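# Place the green block into the blue tray

## Task

Get the green block resting inside the blue tray. The robot must stay upright and not end up leaning, and nothing may be knocked or carried outside the work area; any of those means failure.

## Robot and tools

Robot: a Rainbow Robotics RB-Y1 simulated in physics. It has a two-wheel drive base with two rear casters, a folding torso (leg with ankle, knee and hip, then a chest that leans and twists), a head with head_camera, and left and right 7-joint arms, each ending in a parallel gripper with its own wrist camera (left_wrist_camera, right_wrist_camera) in a case that juts sideways and can bump things. The base is 0.58 m wide, reaches 0.10 m in front of the drive axle and 0.57 m behind it, and sweeps a 0.58 m radius when spinning in place. It cannot move sideways.

Frames (metres): the base frame has its origin on the floor between the drive wheels, x forward, y left, z up. The chest, left_hand and right_hand readouts are in this frame. A hand point sits between the finger pads, 0.03 m short of the fingertips; fingers point along the hand's -z and close along its x. Printed hand positions may be off, worse when reaching far or loaded. base_odometry is the base frame as it was at scene start, heading in rad (positive left, -3.142 to 3.142); it counts wheel rotation only, so slip shows as travel and bumps may hide turns.

move: one action per call, plus optional "cameras" (list of head_camera, left_wrist_camera, right_wrist_camera or all; [] none; omitted means all only for an empty call) and "blocking" (default true waits until everything rests; false returns in about 0.5 s while motion continues). Allowed combinations: base and/or joints, optionally with min_time_s or contact_limits; target alone or with min_time_s; or contact_limits alone. An empty move just reports state and images.
- base: a single velocity command {"x_m_s", "turn_rad_s", "for_s"}; forward speed in m/s (0.005 to 1.5 either sign, or 0), left turn rate in rad/s (0.02 to 1.509 either sign, or 0), duration 0.1 to 5 s, then it stops (coasting up to about 3 s). Distance is roughly speed times for_s; acceleration is 0.4 m/s² (turns 0.5 rad/s²). Omitted velocities are 0.
- joints: absolute targets by name, in rad (grippers in m, opening between pads). Ranges: torso_squat_rad 0 to 1.2 (bigger lowers chest), torso_shift_rad -0.3 to 0.6 (hips forward), torso_pitch_rad -0.2 to 1.4 (forward bow), torso_yaw_rad -1.5 to 1.5 (left positive; raise both arms sideways 0.2 rad or more first). Combined torso limits: squat+shift<=1.52; squat-shift+pitch<=1.57; shift+0.5 pitch-0.4 squat<=0.7; shift+0.3 pitch-0.5 squat<=0.39. Arms: shoulder_pitch ±2.356 (negative swings forward/up), left_shoulder_roll_rad 0 to 3.141 and right_shoulder_roll_rad -3.141 to 0 (outward lift), shoulder_yaw ±2.094, elbow -2.617 to 0.01 (negative bends), forearm_roll ±3.141, wrist_pitch -1.57 to 1.919, hand_roll ±2.705, gripper_m 0 to 0.1. head_pan_rad ±0.523, head_tilt_rad -0.35 to 1.57 (positive looks down).
- target: one hand to an absolute pose in the base frame: side ("left"/"right"), x, y, z in m (-3 to 3), quat_wxyz as the hand lines print it. It is solved once into joint angles, so the hand follows an arc; split long moves into short steps. It is refused while an earlier move is still running.
- min_time_s: 0.1 to 8 s, the minimum duration for arm, head and torso motion.
- contact_limits: per gripper current cap in mA, 200 to 672.5 (start value 672.5); lower values soften the grip and persist.

To grasp, command a gripper opening at least 0.005 m below the object's width; "off_target" or "done" are both fine then.

Results: base_status, joint_status, left_hand_status, right_hand_status report done, moving, reached/short (with distance), refused (with reason), off_target, stopped, time_out, contact_stop (torso only), limit_stop_at_<name> (built-in guard; limit_stop_at_own_body_* means near own body, nothing pushing), not_followed ("joint command not followed": arm collision check withheld it), torque_fault, limit_stop_at_motor_heat. A refusal or an unplanned stop cancels the rest of that reply's move/wait/finished_scene calls. on_its_own lists uncommanded behaviour. Also shown: joint_positions, lidar_m (12 sectors of 30 degrees, first straight ahead, counter-clockwise; '-' is nothing), motor_effort for the wheels (peak in brackets; at rest usually under 30), wheel_motors_off, joint torques and external torques, wrist force/torque (uncalibrated), motor temperatures.

wait: seconds 0 to 10, optional cameras; returns early once running moves rest. stop: brakes all running motion. zoom_image: camera name and region [x0,y0,x1,y1] in pixels (max 504 square) of that camera's latest image; head_camera is 896x504, wrist cameras 644x364. read_manual returns licence text only. finished_scene (scene 1) ends the scene for good; the block must remain in the tray without help.

Avoid: dropping the block from height, slamming into furniture, driving fast into things (the base does not stop and can tip), fast bends or stops with arms reaching forward, heavy loads far ahead of the wheels, arms colliding or pressing on each other (gripper on the other arm's fingers counts), joint torques reaching load limits (10 s fault), and long stretched or straining arm poses that overheat motors (stop at 80 °C). Keep shoulder rolls about 0.5 rad outward when both arms swing forward.

Each tool is called after "Request:" as name([rows], argument=value, ...), one row to a line, values as JSON.

## Session

Request:
move(joints={"head_tilt_rad":0.6}, cameras=["all"])

Scene clock: 0.73 s.
Joint torques (N m): left_arm=[-1.62 0.81 -0.25 -0.85 0.21 -0.46 -0.11] | right_arm=[-1.3 0.13 0 -0.05 0.06 -0.56 0.07]
External joint torques (N m): left_arm=[0.63 -0.09 -0.33 0.54 0.2 0.13 -0.1] | right_arm=[-0.05 1.03 0.04 0.14 0.03 -0.18 0.06]
Motor temperatures (°C): left_arm=[41 34 30 38 37 35 36] | right_arm=[39 40 28 31 40 39 39]
Wrist force (N): left_arm=[1.9 1.7 -3.7] | right_arm=[0.0 1.0 -6.1]
Wrist torque (N m): left_arm=[-0.11 0.34 0.27] | right_arm=[-0.09 0.03 -0.06]
Wrist force, peak (N): left_arm=[2.0 1.9 -4.0] | right_arm=[0.3 1.1 -6.3]
move: done
base_odometry: x=+0.000 y=+0.000 heading=+0.000
lidar_m: 2.62 2.75 2.37 2.41 2.94 2.63 2.65 2.09 1.41 1.41 2.25 2.51
base_status: not commanded
joint_positions: torso_squat_rad=+0.350 torso_shift_rad=+0.000 torso_pitch_rad=+0.000 torso_yaw_rad=+0.000 left_shoulder_pitch_rad=+0.030 left_shoulder_roll_rad=+0.020 left_shoulder_yaw_rad=+0.037 left_elbow_rad=-0.264 left_forearm_roll_rad=+0.030 left_wrist_pitch_rad=-0.006 left_hand_roll_rad=+0.032 left_gripper_m=+0.099 right_shoulder_pitch_rad=+0.024 right_shoulder_roll_rad=-0.015 right_shoulder_yaw_rad=+0.007 right_elbow_rad=-0.152 right_forearm_roll_rad=+0.000 right_wrist_pitch_rad=-0.031 right_hand_roll_rad=+0.023 right_gripper_m=+0.100 head_pan_rad=+0.000 head_tilt_rad=+0.600
joint_status: all done
wheel_motors_off: 0
motor_effort: left_wheel=+0(2) right_wheel=+0(0)
chest: x=-0.2280 y=-0.0008 z=+1.2475 quat_wxyz=(+1.000, +0.000, +0.000, +0.000) (m; base frame)
left_hand: x=-0.1202 y=+0.2412 z=+0.5712 quat_wxyz=(+0.991, +0.010, -0.121, +0.053) (m; base frame)
right_hand: x=-0.1642 y=-0.2317 z=+0.5653 quat_wxyz=(+0.997, -0.008, -0.080, +0.011) (m; base frame)
pictures: head_camera, left_wrist_camera, right_wrist_camera

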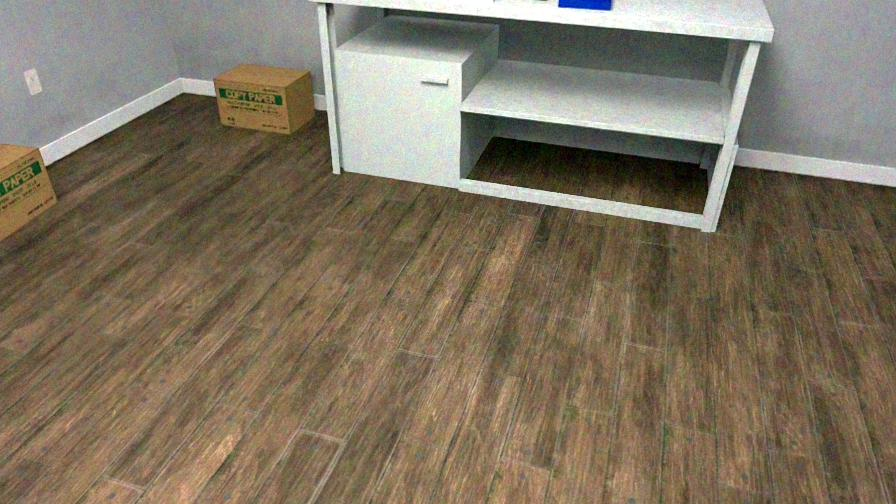

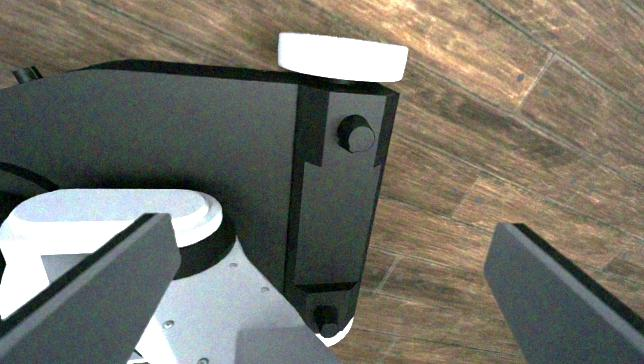

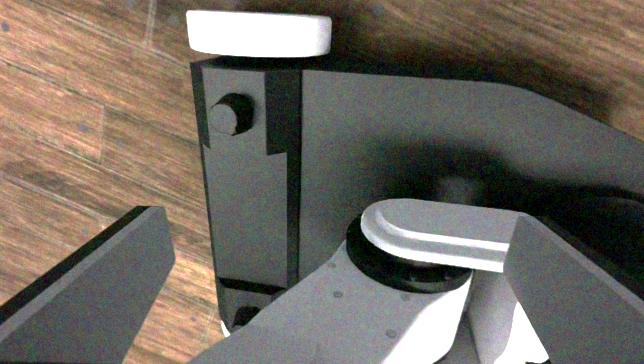

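Request:
move(joints={"head_tilt_rad":0.25}, cameras=["head_camera"])

Request:
zoom_image(camera="head_camera", region=[290, 80, 790, 360])

Scene clock: 4.67 s.
Joint torques (N m): left_arm=[-1.96 0.98 0.08 -0.95 0.19 -0.55 -0.01] | right_arm=[-1.24 -0.42 0 0.21 0.32 -0.67 0.15]
External joint torques (N m): left_arm=[0.29 0.08 0 0.44 0.18 0.04 0] | right_arm=[0.01 0.47 0.04 0.39 0.28 -0.29 0.15]
Wrist force (N): left_arm=[1.9 1.9 -3.6] | right_arm=[0.4 1.2 -5.8]
Wrist torque (N m): left_arm=[-0.13 0.35 0.27] | right_arm=[-0.11 0.10 -0.04]
Wrist force, peak (N): left_arm=[2.1 1.9 -4.0] | right_arm=[0.2 1.0 -6.5]
move: done
base_odometry: x=+0.000 y=+0.000 heading=+0.000
lidar_m: 2.62 2.75 2.39 2.41 2.95 2.64 2.65 2.09 1.40 1.39 2.24 2.52
base_status: not commanded
joint_positions: torso_squat_rad=+0.350 torso_shift_rad=+0.000 torso_pitch_rad=+0.000 torso_yaw_rad=+0.000 left_shoulder_pitch_rad=+0.030 left_shoulder_roll_rad=+0.020 left_shoulder_yaw_rad=+0.037 left_elbow_rad=-0.264 left_forearm_roll_rad=+0.030 left_wrist_pitch_rad=-0.006 left_hand_roll_rad=+0.032 left_gripper_m=+0.099 right_shoulder_pitch_rad=+0.024 right_shoulder_roll_rad=-0.015 right_shoulder_yaw_rad=+0.007 right_elbow_rad=-0.152 right_forearm_roll_rad=+0.000 right_wrist_pitch_rad=-0.031 right_hand_roll_rad=+0.023 right_gripper_m=+0.100 head_pan_rad=+0.000 head_tilt_rad=+0.250
joint_status: all done
wheel_motors_off: 0
motor_effort: left_wheel=+1(2) right_wheel=+0(0)
chest: x=-0.2280 y=-0.0008 z=+1.2475 quat_wxyz=(+1.000, +0.000, +0.000, +0.000) (m; base frame)
left_hand: x=-0.1202 y=+0.2412 z=+0.5712 quat_wxyz=(+0.991, +0.010, -0.121, +0.053) (m; base frame)
right_hand: x=-0.1642 y=-0.2317 z=+0.5653 quat_wxyz=(+0.997, -0.008, -0.080, +0.011) (m; base frame)
pictures: head_camera

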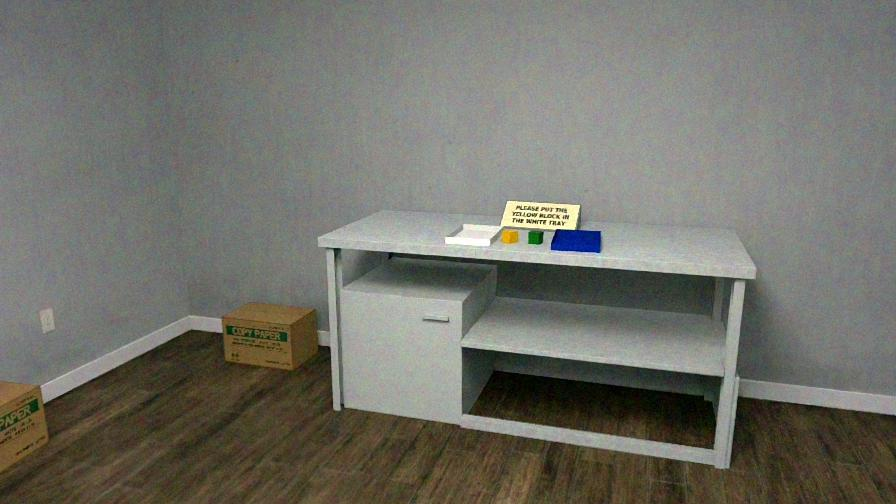

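Scaled by 1.008 from the camera's 896x504 image, which has a finer 1280x720 frame.

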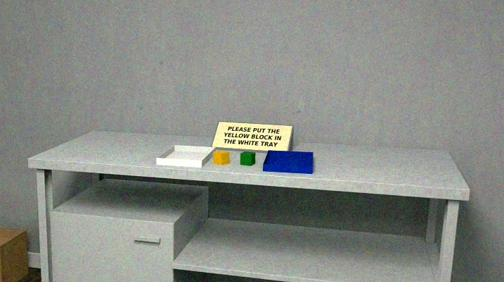

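Request:
move(base={"x_m_s":0.6,"for_s":2.93})

Request:
move(base={"turn_rad_s":-0.3,"for_s":0.93}, joints={"head_tilt_rad":0.6}, cameras=["head_camera"])

Request:
zoom_image(camera="head_camera", region=[250, 60, 750, 340])

Scene clock: 22.00 s.
Joint torques (N m): left_arm=[-1.35 0.89 -0.09 -0.86 0.1 -0.61 -0.04] | right_arm=[-0.89 0.06 -0.05 0.28 0.21 -0.43 0.02]
External joint torques (N m): left_arm=[0.89 0 -0.17 0.53 0.09 -0.03 -0.03] | right_arm=[0.35 0.96 -0.01 0.46 0.18 -0.05 0.01]
Wrist force (N): left_arm=[1.8 1.9 -3.7] | right_arm=[0.2 0.5 -6.0]
Wrist torque (N m): left_arm=[-0.13 0.34 0.26] | right_arm=[-0.06 0.08 -0.07]
Wrist force, peak (N): left_arm=[2.3 1.9 -4.1] | right_arm=[1.4 1.1 -6.4]
move: done
base_odometry: x=+1.760 y=+0.000 heading=+0.000
lidar_m: 0.85 1.01 1.82 1.82 2.33 4.30 4.32 2.34 2.42 2.41 1.25 1.50
base_status: done (sent for 2.93 of 2.93 s)
joint_positions: torso_squat_rad=+0.350 torso_shift_rad=+0.000 torso_pitch_rad=+0.000 torso_yaw_rad=+0.000 left_shoulder_pitch_rad=+0.030 left_shoulder_roll_rad=+0.020 left_shoulder_yaw_rad=+0.037 left_elbow_rad=-0.264 left_forearm_roll_rad=+0.030 left_wrist_pitch_rad=-0.006 left_hand_roll_rad=+0.032 left_gripper_m=+0.099 right_shoulder_pitch_rad=+0.024 right_shoulder_roll_rad=-0.015 right_shoulder_yaw_rad=+0.007 right_elbow_rad=-0.152 right_forearm_roll_rad=+0.000 right_wrist_pitch_rad=-0.031 right_hand_roll_rad=+0.023 right_gripper_m=+0.100 head_pan_rad=+0.000 head_tilt_rad=+0.250
joint_status: not commanded
wheel_motors_off: 0
motor_effort: left_wheel=+0(28) right_wheel=+1(28)
chest: x=-0.2280 y=-0.0008 z=+1.2475 quat_wxyz=(+1.000, +0.000, +0.000, +0.000) (m; base frame)
left_hand: x=-0.1201 y=+0.2412 z=+0.5712 quat_wxyz=(+0.991, +0.010, -0.121, +0.053) (m; base frame)
right_hand: x=-0.1641 y=-0.2317 z=+0.5653 quat_wxyz=(+0.997, -0.008, -0.080, +0.011) (m; base frame)
pictures: none

Scene clock: 23.90 s.
Joint torques (N m): left_arm=[-1.8 0.83 -0.32 -1.12 0.2 -0.48 -0.02] | right_arm=[-1.15 -0.78 0.1 0.03 0.28 -0.61 0.09]
External joint torques (N m): left_arm=[0.45 -0.06 -0.4 0.26 0.19 0.11 0] | right_arm=[0.1 0.12 0.14 0.22 0.24 -0.23 0.08]
Wrist force (N): left_arm=[2.0 2.0 -3.6] | right_arm=[-0.3 0.8 -5.7]
Wrist torque (N m): left_arm=[-0.14 0.36 0.27] | right_arm=[-0.09 0.00 -0.04]
Wrist force, peak (N): left_arm=[1.9 1.9 -4.0] | right_arm=[0.1 0.9 -6.5]
move: done
base_odometry: x=+1.760 y=+0.000 heading=-0.280
lidar_m: 0.85 0.90 1.74 1.82 1.99 2.76 4.30 3.32 2.34 2.42 1.24 1.47
base_status: done (sent for 0.93 of 0.93 s)
joint_positions: torso_squat_rad=+0.350 torso_shift_rad=+0.000 torso_pitch_rad=+0.000 torso_yaw_rad=+0.000 left_shoulder_pitch_rad=+0.030 left_shoulder_roll_rad=+0.020 left_shoulder_yaw_rad=+0.037 left_elbow_rad=-0.264 left_forearm_roll_rad=+0.030 left_wrist_pitch_rad=-0.006 left_hand_roll_rad=+0.032 left_gripper_m=+0.099 right_shoulder_pitch_rad=+0.024 right_shoulder_roll_rad=-0.015 right_shoulder_yaw_rad=+0.007 right_elbow_rad=-0.152 right_forearm_roll_rad=+0.000 right_wrist_pitch_rad=-0.031 right_hand_roll_rad=+0.023 right_gripper_m=+0.100 head_pan_rad=+0.000 head_tilt_rad=+0.600
joint_status: all done
wheel_motors_off: 0
motor_effort: left_wheel=+1(22) right_wheel=+0(32)
chest: x=-0.2280 y=-0.0008 z=+1.2475 quat_wxyz=(+1.000, +0.000, +0.000, +0.000) (m; base frame)
left_hand: x=-0.1202 y=+0.2412 z=+0.5712 quat_wxyz=(+0.991, +0.010, -0.121, +0.053) (m; base frame)
right_hand: x=-0.1641 y=-0.2317 z=+0.5653 quat_wxyz=(+0.997, -0.008, -0.080, +0.011) (m; base frame)
pictures: head_camera

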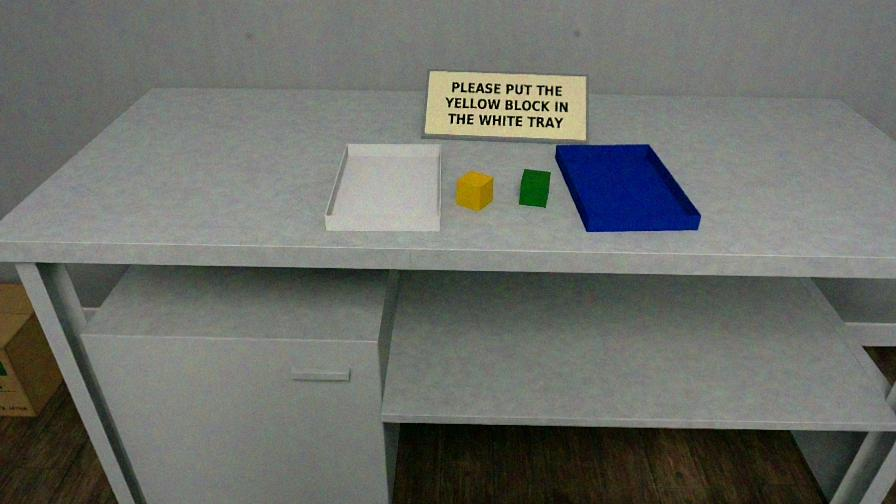

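Scaled by 1.008 from the camera's 896x504 image, which has a finer 1280x720 frame.

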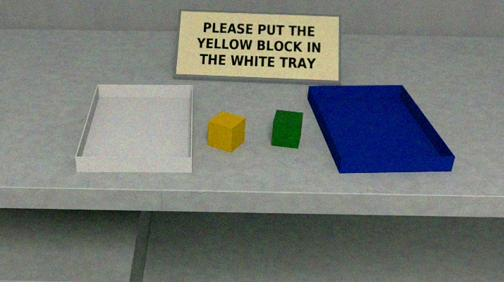

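Request:
move(joints={"torso_pitch_rad":0.7,"head_tilt_rad":0.45,"right_shoulder_pitch_rad":-0.3,"right_shoulder_roll_rad":-0.25,"right_elbow_rad":-1.9})

Request:
move(target={"side":"right","x":0.3,"y":-0.22,"z":1.02,"quat_wxyz":[1,0,0,0]}, cameras=["head_camera"])

Request:
move(base={"x_m_s":0.3,"for_s":2.0}, cameras=["head_camera","right_wrist_camera"])

Scene clock: 43.13 s.
Joint torques (N m): left_arm=[15.78 0.61 0.2 6.9 0.22 0.9 -0.1] | right_arm=[-3.98 -2.59 -2.6 -10.21 0.37 -2.12 0.04]
External joint torques (N m): left_arm=[-0.3 -0.26 -0.05 1.03 0.22 0.11 -0.12] | right_arm=[-0.15 0.67 -0.35 0.15 0.15 -0.14 0]
Wrist force (N): left_arm=[6.5 1.4 -3.4] | right_arm=[-5.6 2.1 0.1]
Wrist torque (N m): left_arm=[-0.08 0.60 0.22] | right_arm=[-0.23 -0.34 -0.08]
Wrist force, peak (N): left_arm=[6.5 1.4 -3.4] | right_arm=[-4.6 1.9 -5.3]
move: done
base_odometry: x=+1.760 y=+0.000 heading=-0.280
lidar_m: 0.86 0.89 1.73 1.83 2.00 2.76 4.30 3.31 2.34 2.41 1.24 1.47
base_status: not commanded
joint_positions: torso_squat_rad=+0.350 torso_shift_rad=+0.000 torso_pitch_rad=+0.700 torso_yaw_rad=+0.000 left_shoulder_pitch_rad=+0.030 left_shoulder_roll_rad=+0.020 left_shoulder_yaw_rad=+0.037 left_elbow_rad=-0.264 left_forearm_roll_rad=+0.030 left_wrist_pitch_rad=-0.006 left_hand_roll_rad=+0.032 left_gripper_m=+0.099 right_shoulder_pitch_rad=-0.300 right_shoulder_roll_rad=-0.250 right_shoulder_yaw_rad=+0.007 right_elbow_rad=-1.900 right_forearm_roll_rad=+0.000 right_wrist_pitch_rad=-0.031 right_hand_roll_rad=+0.023 right_gripper_m=+0.100 head_pan_rad=+0.000 head_tilt_rad=+0.450
joint_status: all done
wheel_motors_off: 0
motor_effort: left_wheel=+4(4) right_wheel=-3(3)
chest: x=-0.0287 y=-0.0008 z=+1.1747 quat_wxyz=(+0.939, +0.000, +0.343, +0.000) (m; base frame)
left_hand: x=-0.3821 y=+0.2412 z=+0.5882 quat_wxyz=(+0.973, +0.028, +0.226, +0.046) (m; base frame)
right_hand: x=+0.4236 y=-0.1996 z=+0.9072 quat_wxyz=(+0.715, -0.003, -0.685, +0.137) (m; base frame)
pictures: none

Scene clock: 45.37 s.
Joint torques (N m): left_arm=[15.92 1.07 0.36 6.85 0.21 0.76 -0.1] | right_arm=[-11.17 0.98 -9.74 2.43 0.64 -0.51 0.31]
External joint torques (N m): left_arm=[-0.16 0.21 0.11 0.98 0.21 -0.03 -0.12] | right_arm=[1.07 1.65 -1.12 0.4 0.42 -0.5 0.31]
Wrist force (N): left_arm=[6.3 1.4 -3.2] | right_arm=[1.3 0.9 -6.7]
Wrist torque (N m): left_arm=[-0.08 0.60 0.24] | right_arm=[-0.06 0.19 0.11]
Wrist force, peak (N): left_arm=[6.5 1.7 -3.3] | right_arm=[-6.3 2.2 -1.6]
move: done
base_odometry: x=+1.760 y=+0.000 heading=-0.280
lidar_m: 0.86 0.89 1.73 1.82 1.98 2.79 4.30 3.33 2.32 2.40 1.26 1.46
base_status: not commanded
joint_positions: torso_squat_rad=+0.350 torso_shift_rad=+0.000 torso_pitch_rad=+0.700 torso_yaw_rad=+0.000 left_shoulder_pitch_rad=+0.030 left_shoulder_roll_rad=+0.020 left_shoulder_yaw_rad=+0.037 left_elbow_rad=-0.264 left_forearm_roll_rad=+0.030 left_wrist_pitch_rad=-0.006 left_hand_roll_rad=+0.032 left_gripper_m=+0.099 right_shoulder_pitch_rad=+0.488 right_shoulder_roll_rad=-2.199 right_shoulder_yaw_rad=-1.172 right_elbow_rad=-2.288 right_forearm_roll_rad=-1.758 right_wrist_pitch_rad=+1.247 right_hand_roll_rad=-1.172 right_gripper_m=+0.100 head_pan_rad=+0.000 head_tilt_rad=+0.450
joint_status: all done
wheel_motors_off: 0
motor_effort: left_wheel=+4(5) right_wheel=-5(5)
chest: x=-0.0287 y=-0.0007 z=+1.1747 quat_wxyz=(+0.939, +0.000, +0.343, +0.000) (m; base frame)
left_hand: x=-0.3821 y=+0.2412 z=+0.5881 quat_wxyz=(+0.973, +0.028, +0.226, +0.046) (m; base frame)
right_hand: x=+0.3000 y=-0.2199 z=+1.0201 quat_wxyz=(+1.000, +0.000, +0.000, +0.000) (m; base frame)
right_hand_status: reached (checked arc, planned for 1.6 s): 0 mm and 0.0 deg off.
pictures: head_camera

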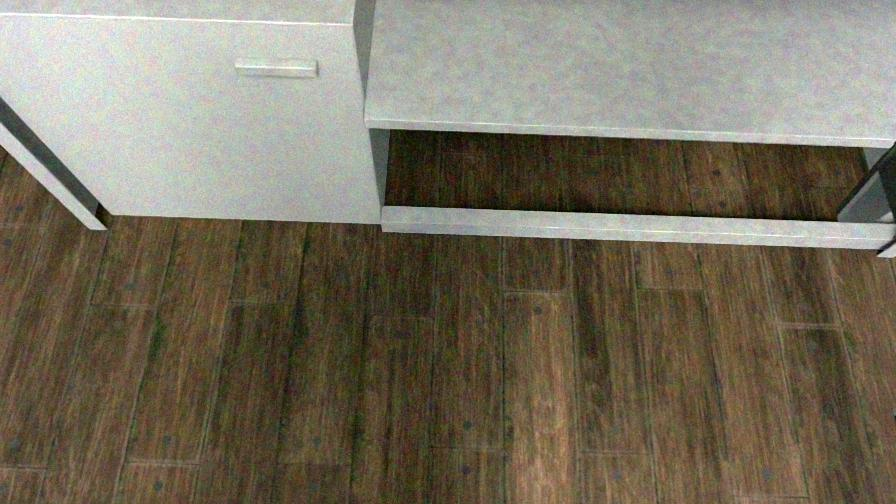

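Scene clock: 48.67 s.
Joint torques (N m): left_arm=[16.3 1.2 0.21 6.81 0.13 0.84 -0.04] | right_arm=[-11.77 0.74 -9.41 2.6 0.49 -0.23 0.11]
External joint torques (N m): left_arm=[0.22 0.33 -0.04 0.94 0.13 0.06 -0.07] | right_arm=[0.47 1.41 -0.78 0.58 0.27 -0.22 0.11]
Wrist force (N): left_arm=[6.0 1.4 -3.3] | right_arm=[1.0 1.0 -6.3]
Wrist torque (N m): left_arm=[-0.07 0.56 0.23] | right_arm=[-0.07 0.10 0.15]
Wrist force, peak (N): left_arm=[6.5 1.4 -3.4] | right_arm=[1.0 1.5 -6.6]
move: done
base_odometry: x=+2.337 y=-0.166 heading=-0.280
lidar_m: 0.40 0.28 0.36 1.89 1.92 2.72 4.90 2.75 2.53 1.00 1.07 0.92
base_status: done (sent for 2 of 2 s)
joint_positions: torso_squat_rad=+0.350 torso_shift_rad=+0.000 torso_pitch_rad=+0.700 torso_yaw_rad=+0.000 left_shoulder_pitch_rad=+0.030 left_shoulder_roll_rad=+0.020 left_shoulder_yaw_rad=+0.037 left_elbow_rad=-0.264 left_forearm_roll_rad=+0.030 left_wrist_pitch_rad=-0.006 left_hand_roll_rad=+0.032 left_gripper_m=+0.099 right_shoulder_pitch_rad=+0.488 right_shoulder_roll_rad=-2.199 right_shoulder_yaw_rad=-1.172 right_elbow_rad=-2.288 right_forearm_roll_rad=-1.758 right_wrist_pitch_rad=+1.247 right_hand_roll_rad=-1.172 right_gripper_m=+0.100 head_pan_rad=+0.000 head_tilt_rad=+0.450
joint_status: not commanded
wheel_motors_off: 0
motor_effort: left_wheel=-2(22) right_wheel=+1(29)
chest: x=-0.0287 y=-0.0007 z=+1.1747 quat_wxyz=(+0.939, +0.000, +0.343, +0.000) (m; base frame)
left_hand: x=-0.3820 y=+0.2412 z=+0.5881 quat_wxyz=(+0.973, +0.028, +0.226, +0.046) (m; base frame)
right_hand: x=+0.3000 y=-0.2199 z=+1.0201 quat_wxyz=(+1.000, +0.000, +0.000, +0.000) (m; base frame)
pictures: head_camera, right_wrist_camera

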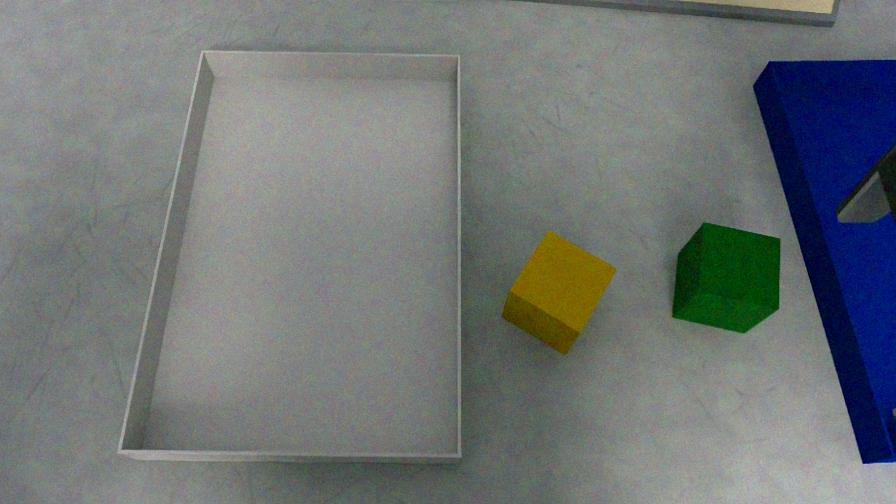

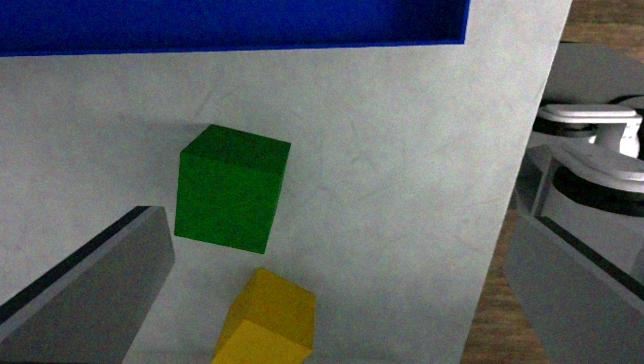

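Request:
zoom_image(camera="right_wrist_camera", region=[100, 80, 350, 280])

Request:
zoom_image(camera="head_camera", region=[640, 190, 840, 350])

Scaled by 2.016 from the camera's 644x364 image, which has a finer 1265x715 frame.

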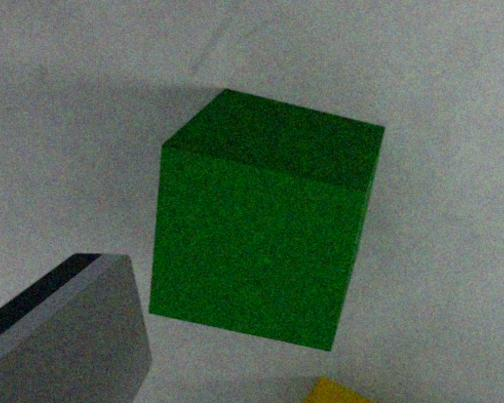

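Scaled by 2.520 from the camera's 896x504 image, which has a finer 1280x720 frame.

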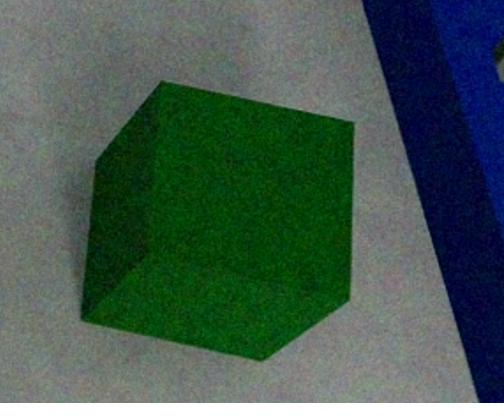

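Request:
move(target={"side":"right","x":0.353,"y":-0.18,"z":1.0,"quat_wxyz":[0.9925,0,0,-0.1222]}, cameras=["right_wrist_camera","head_camera"])

Scene clock: 67.40 s.
Joint torques (N m): left_arm=[16.14 1.15 0.1 6.73 0.22 0.9 0.01] | right_arm=[-14.25 2.77 -9.41 2.85 0.14 0.18 0.28]
External joint torques (N m): left_arm=[0.06 0.28 -0.15 0.86 0.22 0.12 -0.02] | right_arm=[2.02 1.06 -0.35 0.48 -0.07 0.19 0.28]
Wrist force (N): left_arm=[6.2 1.3 -3.2] | right_arm=[0.7 1.1 -5.7]
Wrist torque (N m): left_arm=[-0.07 0.58 0.23] | right_arm=[-0.09 0.06 0.11]
Wrist force, peak (N): left_arm=[6.5 1.3 -3.4] | right_arm=[-0.4 0.3 -6.8]
move: done
base_odometry: x=+2.337 y=-0.166 heading=-0.280
lidar_m: 0.40 0.25 0.37 1.88 1.89 2.73 4.90 2.73 2.51 1.00 1.06 0.91
base_status: not commanded
joint_positions: torso_squat_rad=+0.350 torso_shift_rad=+0.000 torso_pitch_rad=+0.700 torso_yaw_rad=+0.000 left_shoulder_pitch_rad=+0.030 left_shoulder_roll_rad=+0.020 left_shoulder_yaw_rad=+0.037 left_elbow_rad=-0.264 left_forearm_roll_rad=+0.030 left_wrist_pitch_rad=-0.006 left_hand_roll_rad=+0.032 left_gripper_m=+0.099 right_shoulder_pitch_rad=+0.552 right_shoulder_roll_rad=-2.453 right_shoulder_yaw_rad=-1.170 right_elbow_rad=-2.046 right_forearm_roll_rad=-1.789 right_wrist_pitch_rad=+1.151 right_hand_roll_rad=-1.400 right_gripper_m=+0.100 head_pan_rad=+0.000 head_tilt_rad=+0.450
joint_status: all done
wheel_motors_off: 0
motor_effort: left_wheel=-1(2) right_wheel=+1(4)
chest: x=-0.0287 y=-0.0007 z=+1.1747 quat_wxyz=(+0.939, +0.000, +0.343, +0.000) (m; base frame)
left_hand: x=-0.3821 y=+0.2412 z=+0.5881 quat_wxyz=(+0.973, +0.028, +0.226, +0.046) (m; base frame)
right_hand: x=+0.3522 y=-0.1797 z=+1.0005 quat_wxyz=(+0.993, +0.002, -0.003, -0.122) (m; base frame)
right_hand_status: reached (checked arc, planned for 0.6 s): 1 mm and 0.4 deg off.
pictures: head_camera, right_wrist_camera

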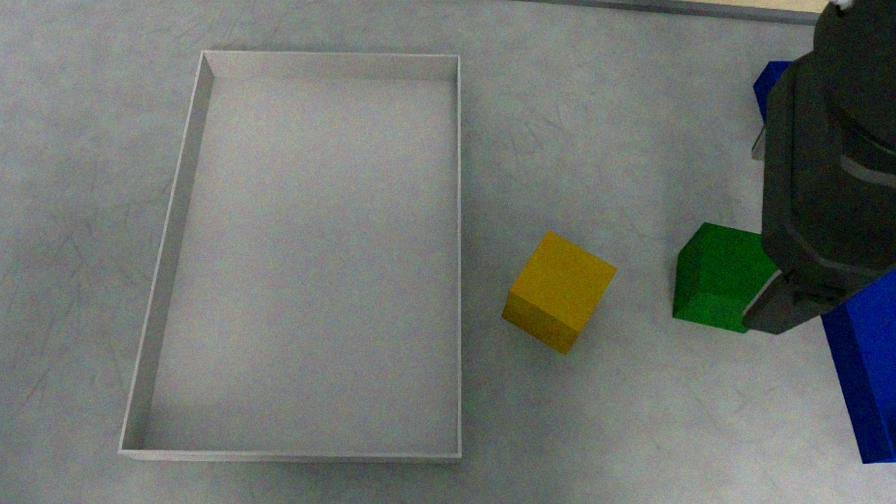

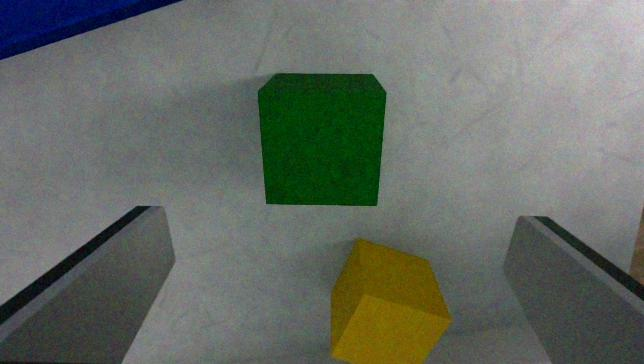

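Request:
move(target={"side":"right","x":0.353,"y":-0.181,"z":0.902,"quat_wxyz":[0.9925,0,0,-0.1222]}, min_time_s=1.5)

Request:
move(joints={"right_gripper_m":0.03}, cameras=["right_wrist_camera"])

Request:
move(target={"side":"right","x":0.353,"y":-0.181,"z":1.0,"quat_wxyz":[0.9925,0,0,-0.1222]}, min_time_s=1, cameras=["head_camera","right_wrist_camera"])

Scene clock: 72.87 s.
Joint torques (N m): left_arm=[16.09 0.81 0 6.72 0.13 0.92 -0.06] | right_arm=[-15.63 3.91 -7.5 2.11 0.61 -0.53 -0.25]
External joint torques (N m): left_arm=[0.01 -0.06 -0.25 0.85 0.13 0.14 -0.09] | right_arm=[1.93 -0.22 0.8 1.03 0.44 -0.53 -0.25]
Wrist force (N): left_arm=[6.2 1.4 -3.1] | right_arm=[0.9 1.0 -5.1]
Wrist torque (N m): left_arm=[-0.07 0.58 0.22] | right_arm=[-0.14 0.05 0.11]
Wrist force, peak (N): left_arm=[6.6 1.4 -3.2] | right_arm=[0.5 1.1 -6.5]
move: done
base_odometry: x=+2.337 y=-0.166 heading=-0.280
lidar_m: 0.40 0.26 0.36 1.88 1.90 2.71 4.89 2.72 2.51 1.00 1.06 0.92
base_status: not commanded
joint_positions: torso_squat_rad=+0.350 torso_shift_rad=+0.000 torso_pitch_rad=+0.700 torso_yaw_rad=+0.000 left_shoulder_pitch_rad=+0.030 left_shoulder_roll_rad=+0.020 left_shoulder_yaw_rad=+0.037 left_elbow_rad=-0.264 left_forearm_roll_rad=+0.030 left_wrist_pitch_rad=-0.006 left_hand_roll_rad=+0.032 left_gripper_m=+0.099 right_shoulder_pitch_rad=+0.768 right_shoulder_roll_rad=-2.593 right_shoulder_yaw_rad=-1.078 right_elbow_rad=-1.962 right_forearm_roll_rad=-1.593 right_wrist_pitch_rad=+0.922 right_hand_roll_rad=-1.477 right_gripper_m=+0.100 head_pan_rad=+0.000 head_tilt_rad=+0.450
joint_status: all done
wheel_motors_off: 0
motor_effort: left_wheel=-1(2) right_wheel=+1(2)
chest: x=-0.0287 y=-0.0007 z=+1.1747 quat_wxyz=(+0.939, +0.000, +0.343, +0.000) (m; base frame)
left_hand: x=-0.3821 y=+0.2412 z=+0.5881 quat_wxyz=(+0.973, +0.028, +0.226, +0.046) (m; base frame)
right_hand: x=+0.3529 y=-0.1809 z=+0.9024 quat_wxyz=(+0.993, +0.000, +0.000, -0.122) (m; base frame)
right_hand_status: reached (checked arc, planned for 1.5 s): 0 mm and 0.1 deg off.
pictures: none

Scene clock: 74.20 s.
Joint torques (N m): left_arm=[15.76 1.05 0.02 6.72 0.26 0.84 -0.06] | right_arm=[-15.39 3.75 -7.87 1.8 0.49 -0.25 -0.19]
External joint torques (N m): left_arm=[-0.32 0.18 -0.23 0.85 0.26 0.06 -0.09] | right_arm=[2.17 -0.38 0.43 0.72 0.32 -0.25 -0.19]
Wrist force (N): left_arm=[6.3 1.5 -3.4] | right_arm=[1.1 1.1 -5.5]
Wrist torque (N m): left_arm=[-0.07 0.60 0.23] | right_arm=[-0.14 0.06 0.10]
Wrist force, peak (N): left_arm=[6.4 1.5 -3.4] | right_arm=[1.3 0.5 -6.1]
move: off_target
base_odometry: x=+2.337 y=-0.166 heading=-0.280
lidar_m: 0.40 0.28 0.37 1.88 1.90 2.73 4.89 2.75 2.51 1.00 1.06 0.92
base_status: not commanded
joint_positions: torso_squat_rad=+0.350 torso_shift_rad=+0.000 torso_pitch_rad=+0.700 torso_yaw_rad=+0.000 left_shoulder_pitch_rad=+0.030 left_shoulder_roll_rad=+0.020 left_shoulder_yaw_rad=+0.037 left_elbow_rad=-0.264 left_forearm_roll_rad=+0.030 left_wrist_pitch_rad=-0.006 left_hand_roll_rad=+0.032 left_gripper_m=+0.099 right_shoulder_pitch_rad=+0.768 right_shoulder_roll_rad=-2.593 right_shoulder_yaw_rad=-1.078 right_elbow_rad=-1.962 right_forearm_roll_rad=-1.593 right_wrist_pitch_rad=+0.922 right_hand_roll_rad=-1.477 right_gripper_m=+0.049 head_pan_rad=+0.000 head_tilt_rad=+0.450
joint_status: right_gripper_m off_target (ended at +0.049, target +0.030)
wheel_motors_off: 0
motor_effort: left_wheel=-1(2) right_wheel=+1(1)
chest: x=-0.0287 y=-0.0007 z=+1.1747 quat_wxyz=(+0.939, +0.000, +0.343, +0.000) (m; base frame)
left_hand: x=-0.3821 y=+0.2412 z=+0.5881 quat_wxyz=(+0.973, +0.028, +0.226, +0.046) (m; base frame)
right_hand: x=+0.3529 y=-0.1809 z=+0.9024 quat_wxyz=(+0.993, +0.000, +0.000, -0.122) (m; base frame)
pictures: right_wrist_camera

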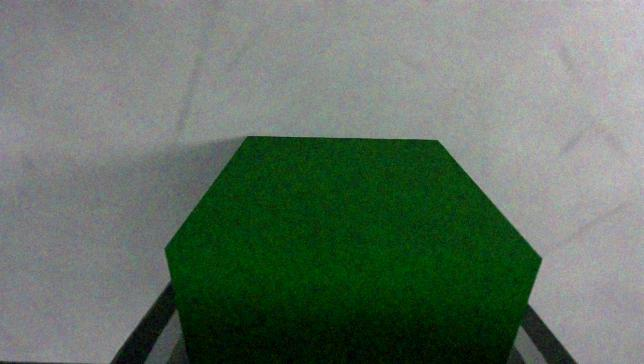

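Scene clock: 75.53 s.
Joint torques (N m): left_arm=[15.9 0.66 -0.01 6.73 0.26 0.88 -0.14] | right_arm=[-16.81 2.46 -10.06 1.5 0.26 -0.36 0.23]
External joint torques (N m): left_arm=[-0.19 -0.21 -0.26 0.86 0.26 0.1 -0.17] | right_arm=[-0.47 0.78 -1.01 -0.9 0.07 -0.36 0.23]
Wrist force (N): left_arm=[6.2 1.4 -3.3] | right_arm=[0.7 0.8 -6.6]
Wrist torque (N m): left_arm=[-0.08 0.58 0.22] | right_arm=[-0.10 0.05 -0.11]
Wrist force, peak (N): left_arm=[6.4 1.4 -3.5] | right_arm=[0.6 1.6 -7.0]
move: done
base_odometry: x=+2.337 y=-0.166 heading=-0.280
lidar_m: 0.40 0.27 0.38 1.88 1.91 2.72 4.90 2.75 2.52 0.99 1.06 0.93
base_status: not commanded
joint_positions: torso_squat_rad=+0.350 torso_shift_rad=+0.000 torso_pitch_rad=+0.700 torso_yaw_rad=+0.000 left_shoulder_pitch_rad=+0.030 left_shoulder_roll_rad=+0.020 left_shoulder_yaw_rad=+0.037 left_elbow_rad=-0.264 left_forearm_roll_rad=+0.030 left_wrist_pitch_rad=-0.006 left_hand_roll_rad=+0.032 left_gripper_m=+0.099 right_shoulder_pitch_rad=+0.548 right_shoulder_roll_rad=-2.457 right_shoulder_yaw_rad=-1.160 right_elbow_rad=-2.036 right_forearm_roll_rad=-1.798 right_wrist_pitch_rad=+1.151 right_hand_roll_rad=-1.390 right_gripper_m=+0.049 head_pan_rad=+0.000 head_tilt_rad=+0.450
joint_status: all done
wheel_motors_off: 0
motor_effort: left_wheel=-2(2) right_wheel=+1(1)
chest: x=-0.0287 y=-0.0007 z=+1.1747 quat_wxyz=(+0.939, +0.000, +0.343, +0.000) (m; base frame)
left_hand: x=-0.3821 y=+0.2412 z=+0.5881 quat_wxyz=(+0.973, +0.028, +0.226, +0.046) (m; base frame)
right_hand: x=+0.3530 y=-0.1810 z=+0.9999 quat_wxyz=(+0.992, +0.000, +0.000, -0.122) (m; base frame)
right_hand_status: reached (checked arc, planned for 1.0 s): 0 mm and 0.0 deg off.
pictures: head_camera, right_wrist_camera

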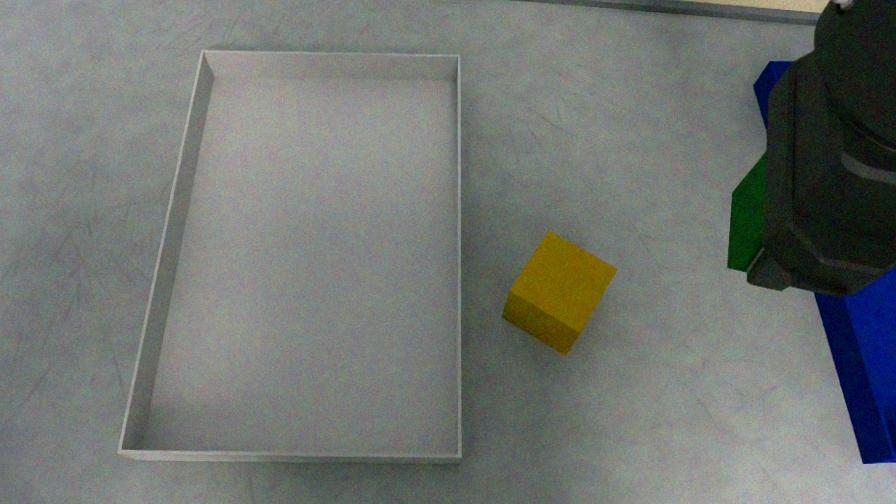

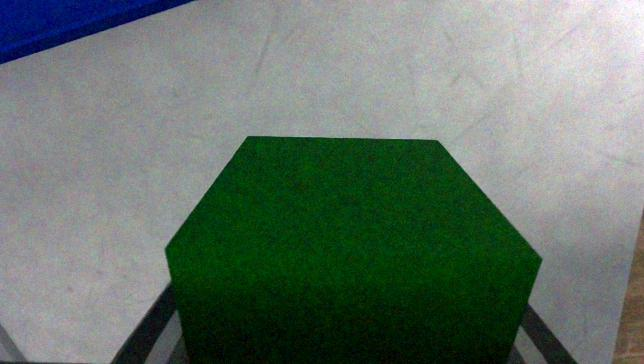

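Request:
move(target={"side":"right","x":0.38,"y":-0.34,"z":1.0,"quat_wxyz":[0.9925,0,0,-0.1222]}, min_time_s=1.2, cameras=["head_camera","right_wrist_camera"])

Scene clock: 81.20 s.
Joint torques (N m): left_arm=[15.85 1.05 0.11 6.75 0.14 0.85 0.01] | right_arm=[-11.97 0.03 -10.31 3.37 0.05 -0.33 0.15]
External joint torques (N m): left_arm=[-0.23 0.18 -0.14 0.88 0.14 0.07 -0.02] | right_arm=[1.13 0.73 -0.71 0.86 -0.18 -0.31 0.15]
Wrist force (N): left_arm=[6.2 1.4 -3.4] | right_arm=[0.8 1.0 -6.8]
Wrist torque (N m): left_arm=[-0.08 0.58 0.23] | right_arm=[-0.10 0.07 -0.06]
Wrist force, peak (N): left_arm=[6.5 1.8 -3.4] | right_arm=[1.1 1.1 -7.2]
move: done
base_odometry: x=+2.337 y=-0.166 heading=-0.280
lidar_m: 0.40 0.28 0.37 1.88 1.90 2.74 4.89 2.74 2.51 0.99 1.06 0.93
base_status: not commanded
joint_positions: torso_squat_rad=+0.350 torso_shift_rad=+0.000 torso_pitch_rad=+0.700 torso_yaw_rad=+0.000 left_shoulder_pitch_rad=+0.030 left_shoulder_roll_rad=+0.020 left_shoulder_yaw_rad=+0.037 left_elbow_rad=-0.264 left_forearm_roll_rad=+0.030 left_wrist_pitch_rad=-0.006 left_hand_roll_rad=+0.032 left_gripper_m=+0.099 right_shoulder_pitch_rad=+0.580 right_shoulder_roll_rad=-2.118 right_shoulder_yaw_rad=-1.074 right_elbow_rad=-1.818 right_forearm_roll_rad=-1.815 right_wrist_pitch_rad=+1.220 right_hand_roll_rad=-0.834 right_gripper_m=+0.049 head_pan_rad=+0.000 head_tilt_rad=+0.450
joint_status: all done
wheel_motors_off: 0
motor_effort: left_wheel=-1(2) right_wheel=+2(2)
chest: x=-0.0287 y=-0.0007 z=+1.1747 quat_wxyz=(+0.939, +0.000, +0.343, +0.000) (m; base frame)
left_hand: x=-0.3821 y=+0.2412 z=+0.5881 quat_wxyz=(+0.973, +0.028, +0.226, +0.046) (m; base frame)
right_hand: x=+0.3801 y=-0.3399 z=+1.0001 quat_wxyz=(+0.993, +0.000, -0.001, -0.122) (m; base frame)
right_hand_status: reached (checked arc, planned for 1.2 s): 0 mm and 0.1 deg off.
pictures: head_camera, right_wrist_camera

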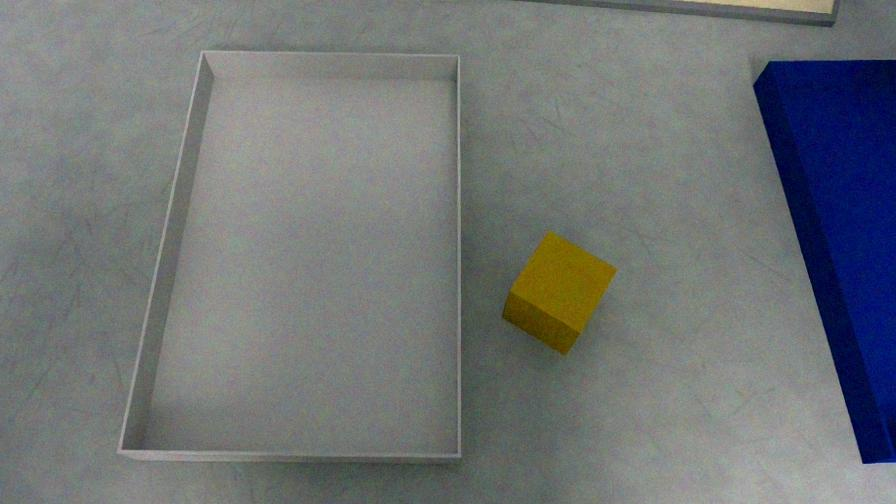

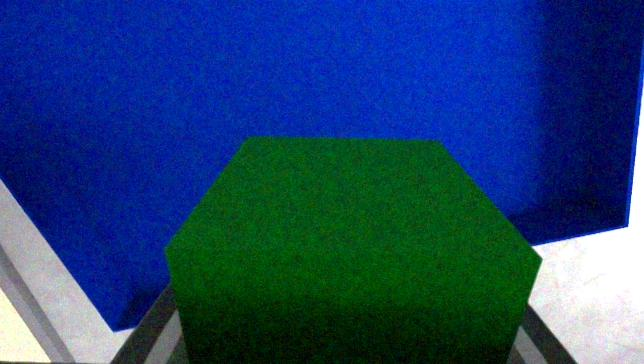

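Request:
move(target={"side":"right","x":0.38,"y":-0.34,"z":0.91,"quat_wxyz":[0.9925,0,0,-0.1222]}, min_time_s=2, cameras=["right_wrist_camera"])

Scene clock: 86.23 s.
Joint torques (N m): left_arm=[15.85 1.16 0.31 6.81 0.24 0.88 0] | right_arm=[-12.53 2.46 -7.88 3.59 0.83 -0.37 -0.17]
External joint torques (N m): left_arm=[-0.23 0.29 0.06 0.94 0.24 0.09 -0.03] | right_arm=[1.89 -0.52 0.41 1.29 0.64 -0.35 -0.17]
Wrist force (N): left_arm=[6.2 1.3 -3.3] | right_arm=[0.3 1.2 -6.5]
Wrist torque (N m): left_arm=[-0.07 0.59 0.22] | right_arm=[-0.14 0.03 0.10]
Wrist force, peak (N): left_arm=[6.5 1.4 -3.5] | right_arm=[0.8 0.8 -7.3]
move: done
base_odometry: x=+2.337 y=-0.166 heading=-0.280
lidar_m: 0.41 0.27 0.38 1.88 1.92 2.73 4.89 2.75 2.51 1.00 1.07 0.93
base_status: not commanded
joint_positions: torso_squat_rad=+0.350 torso_shift_rad=+0.000 torso_pitch_rad=+0.700 torso_yaw_rad=+0.000 left_shoulder_pitch_rad=+0.030 left_shoulder_roll_rad=+0.020 left_shoulder_yaw_rad=+0.037 left_elbow_rad=-0.264 left_forearm_roll_rad=+0.030 left_wrist_pitch_rad=-0.006 left_hand_roll_rad=+0.032 left_gripper_m=+0.099 right_shoulder_pitch_rad=+0.782 right_shoulder_roll_rad=-2.257 right_shoulder_yaw_rad=-0.976 right_elbow_rad=-1.755 right_forearm_roll_rad=-1.768 right_wrist_pitch_rad=+0.919 right_hand_roll_rad=-0.855 right_gripper_m=+0.049 head_pan_rad=+0.000 head_tilt_rad=+0.450
joint_status: all done
wheel_motors_off: 0
motor_effort: left_wheel=-2(2) right_wheel=+2(2)
chest: x=-0.0287 y=-0.0007 z=+1.1747 quat_wxyz=(+0.939, +0.000, +0.343, +0.000) (m; base frame)
left_hand: x=-0.3821 y=+0.2412 z=+0.5881 quat_wxyz=(+0.973, +0.028, +0.226, +0.046) (m; base frame)
right_hand: x=+0.3800 y=-0.3398 z=+0.9103 quat_wxyz=(+0.993, +0.000, -0.001, -0.122) (m; base frame)
right_hand_status: reached (checked arc, planned for 2.0 s): 0 mm and 0.1 deg off.
pictures: right_wrist_camera

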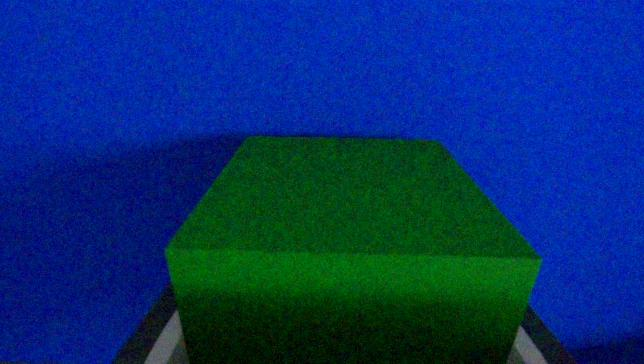

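Request:
move(target={"side":"right","x":0.38,"y":-0.34,"z":0.906,"quat_wxyz":[0.9925,0,0,-0.1222]}, min_time_s=0.6)

Request:
move(joints={"right_gripper_m":0.09})

Request:
move(target={"side":"right","x":0.38,"y":-0.34,"z":1.01,"quat_wxyz":[0.9925,0,0,-0.1222]}, min_time_s=1, cameras=["head_camera","right_wrist_camera"])

Scene clock: 90.03 s.
Joint torques (N m): left_arm=[15.62 1.15 0.05 6.82 0.16 0.85 -0.05] | right_arm=[-12.78 3.24 -7.47 3.43 0.14 -0.47 0.44]
External joint torques (N m): left_arm=[-0.46 0.28 -0.2 0.95 0.16 0.07 -0.07] | right_arm=[1.72 0.08 0.74 1.14 -0.04 -0.45 0.44]
Wrist force (N): left_arm=[6.3 1.3 -3.4] | right_arm=[1.0 1.2 -6.0]
Wrist torque (N m): left_arm=[-0.07 0.58 0.22] | right_arm=[-0.13 0.09 0.11]
Wrist force, peak (N): left_arm=[6.4 1.5 -3.4] | right_arm=[1.3 1.1 -7.1]
move: done
base_odometry: x=+2.337 y=-0.166 heading=-0.280
lidar_m: 0.40 0.27 0.36 1.87 1.91 2.73 4.88 2.73 2.52 1.01 1.06 0.91
base_status: not commanded
joint_positions: torso_squat_rad=+0.350 torso_shift_rad=+0.000 torso_pitch_rad=+0.700 torso_yaw_rad=+0.000 left_shoulder_pitch_rad=+0.030 left_shoulder_roll_rad=+0.020 left_shoulder_yaw_rad=+0.037 left_elbow_rad=-0.264 left_forearm_roll_rad=+0.030 left_wrist_pitch_rad=-0.006 left_hand_roll_rad=+0.032 left_gripper_m=+0.099 right_shoulder_pitch_rad=+0.793 right_shoulder_roll_rad=-2.266 right_shoulder_yaw_rad=-0.974 right_elbow_rad=-1.748 right_forearm_roll_rad=-1.768 right_wrist_pitch_rad=+0.906 right_hand_roll_rad=-0.855 right_gripper_m=+0.049 head_pan_rad=+0.000 head_tilt_rad=+0.450
joint_status: all done
wheel_motors_off: 0
motor_effort: left_wheel=-1(2) right_wheel=+1(2)
chest: x=-0.0287 y=-0.0007 z=+1.1747 quat_wxyz=(+0.939, +0.000, +0.343, +0.000) (m; base frame)
left_hand: x=-0.3821 y=+0.2412 z=+0.5881 quat_wxyz=(+0.973, +0.028, +0.226, +0.046) (m; base frame)
right_hand: x=+0.3801 y=-0.3399 z=+0.9063 quat_wxyz=(+0.993, +0.000, +0.000, -0.122) (m; base frame)
right_hand_status: reached (checked arc, planned for 0.6 s): 0 mm and 0.0 deg off.
pictures: none

Scene clock: 91.00 s.
Joint torques (N m): left_arm=[15.65 1.02 0.21 6.62 0.19 0.87 -0.12] | right_arm=[-12.36 2.71 -7.33 3.3 0 -0.21 0.31]
External joint torques (N m): left_arm=[-0.43 0.15 -0.04 0.75 0.19 0.08 -0.14] | right_arm=[2.14 -0.45 0.88 1.01 -0.19 -0.19 0.31]
Wrist force (N): left_arm=[6.3 1.3 -3.3] | right_arm=[0.7 1.3 -5.9]
Wrist torque (N m): left_arm=[-0.07 0.59 0.22] | right_arm=[-0.16 0.05 0.07]
Wrist force, peak (N): left_arm=[6.4 1.4 -3.5] | right_arm=[1.4 1.3 -6.3]
move: done
base_odometry: x=+2.337 y=-0.166 heading=-0.280
lidar_m: 0.41 0.26 0.37 1.88 1.90 2.74 4.89 2.74 2.51 1.01 1.06 0.93
base_status: not commanded
joint_positions: torso_squat_rad=+0.350 torso_shift_rad=+0.000 torso_pitch_rad=+0.700 torso_yaw_rad=+0.000 left_shoulder_pitch_rad=+0.030 left_shoulder_roll_rad=+0.020 left_shoulder_yaw_rad=+0.037 left_elbow_rad=-0.264 left_forearm_roll_rad=+0.030 left_wrist_pitch_rad=-0.006 left_hand_roll_rad=+0.032 left_gripper_m=+0.099 right_shoulder_pitch_rad=+0.793 right_shoulder_roll_rad=-2.266 right_shoulder_yaw_rad=-0.974 right_elbow_rad=-1.748 right_forearm_roll_rad=-1.768 right_wrist_pitch_rad=+0.906 right_hand_roll_rad=-0.855 right_gripper_m=+0.090 head_pan_rad=+0.000 head_tilt_rad=+0.450
joint_status: all done
wheel_motors_off: 0
motor_effort: left_wheel=-1(2) right_wheel=+2(2)
chest: x=-0.0287 y=-0.0007 z=+1.1747 quat_wxyz=(+0.939, +0.000, +0.343, +0.000) (m; base frame)
left_hand: x=-0.3821 y=+0.2412 z=+0.5881 quat_wxyz=(+0.973, +0.028, +0.226, +0.046) (m; base frame)
right_hand: x=+0.3801 y=-0.3399 z=+0.9063 quat_wxyz=(+0.993, +0.000, +0.000, -0.122) (m; base frame)
pictures: none

Scene clock: 92.33 s.
Joint torques (N m): left_arm=[16.22 0.7 0.16 6.75 0.14 0.91 0.04] | right_arm=[-12.63 -0.12 -10.71 1.73 0.33 -0.16 0.22]
External joint torques (N m): left_arm=[0.14 -0.17 -0.09 0.88 0.14 0.13 0.02] | right_arm=[0.38 1.15 -1.04 -0.83 0.11 -0.14 0.22]
Wrist force (N): left_arm=[6.3 1.6 -3.2] | right_arm=[0.7 0.9 -5.6]
Wrist torque (N m): left_arm=[-0.10 0.58 0.22] | right_arm=[-0.11 0.03 -0.06]
Wrist force, peak (N): left_arm=[6.3 1.5 -3.6] | right_arm=[0.8 1.4 -6.5]
move: done
base_odometry: x=+2.337 y=-0.166 heading=-0.280
lidar_m: 0.41 0.27 0.36 1.88 1.89 2.73 4.89 2.74 2.51 1.00 1.05 0.92
base_status: not commanded
joint_positions: torso_squat_rad=+0.350 torso_shift_rad=+0.000 torso_pitch_rad=+0.700 torso_yaw_rad=+0.000 left_shoulder_pitch_rad=+0.030 left_shoulder_roll_rad=+0.020 left_shoulder_yaw_rad=+0.037 left_elbow_rad=-0.264 left_forearm_roll_rad=+0.030 left_wrist_pitch_rad=-0.006 left_hand_roll_rad=+0.032 left_gripper_m=+0.099 right_shoulder_pitch_rad=+0.547 right_shoulder_roll_rad=-2.110 right_shoulder_yaw_rad=-1.070 right_elbow_rad=-1.816 right_forearm_roll_rad=-1.826 right_wrist_pitch_rad=+1.251 right_hand_roll_rad=-0.829 right_gripper_m=+0.090 head_pan_rad=+0.000 head_tilt_rad=+0.450
joint_status: all done
wheel_motors_off: 0
motor_effort: left_wheel=-1(2) right_wheel=+2(2)
chest: x=-0.0287 y=-0.0007 z=+1.1747 quat_wxyz=(+0.939, +0.000, +0.343, +0.000) (m; base frame)
left_hand: x=-0.3821 y=+0.2412 z=+0.5881 quat_wxyz=(+0.973, +0.028, +0.226, +0.046) (m; base frame)
right_hand: x=+0.3801 y=-0.3401 z=+1.0097 quat_wxyz=(+0.992, +0.000, +0.000, -0.122) (m; base frame)
right_hand_status: reached (checked arc, planned for 1.0 s): 0 mm and 0.0 deg off.
pictures: head_camera, right_wrist_camera

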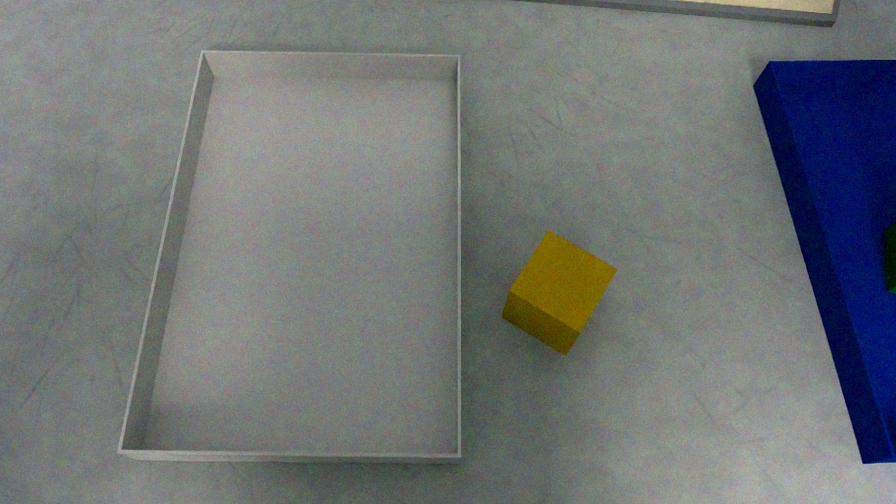

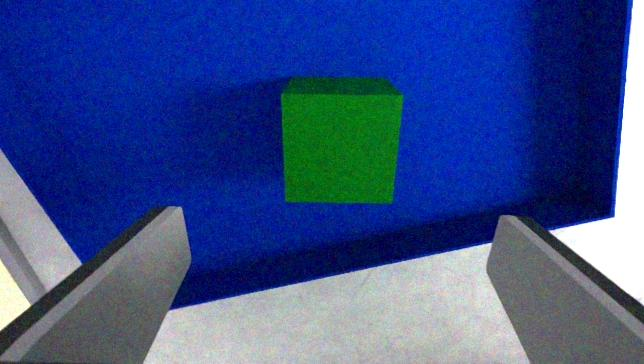

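Request:
finished_scene()

The scene is finished: the task was done.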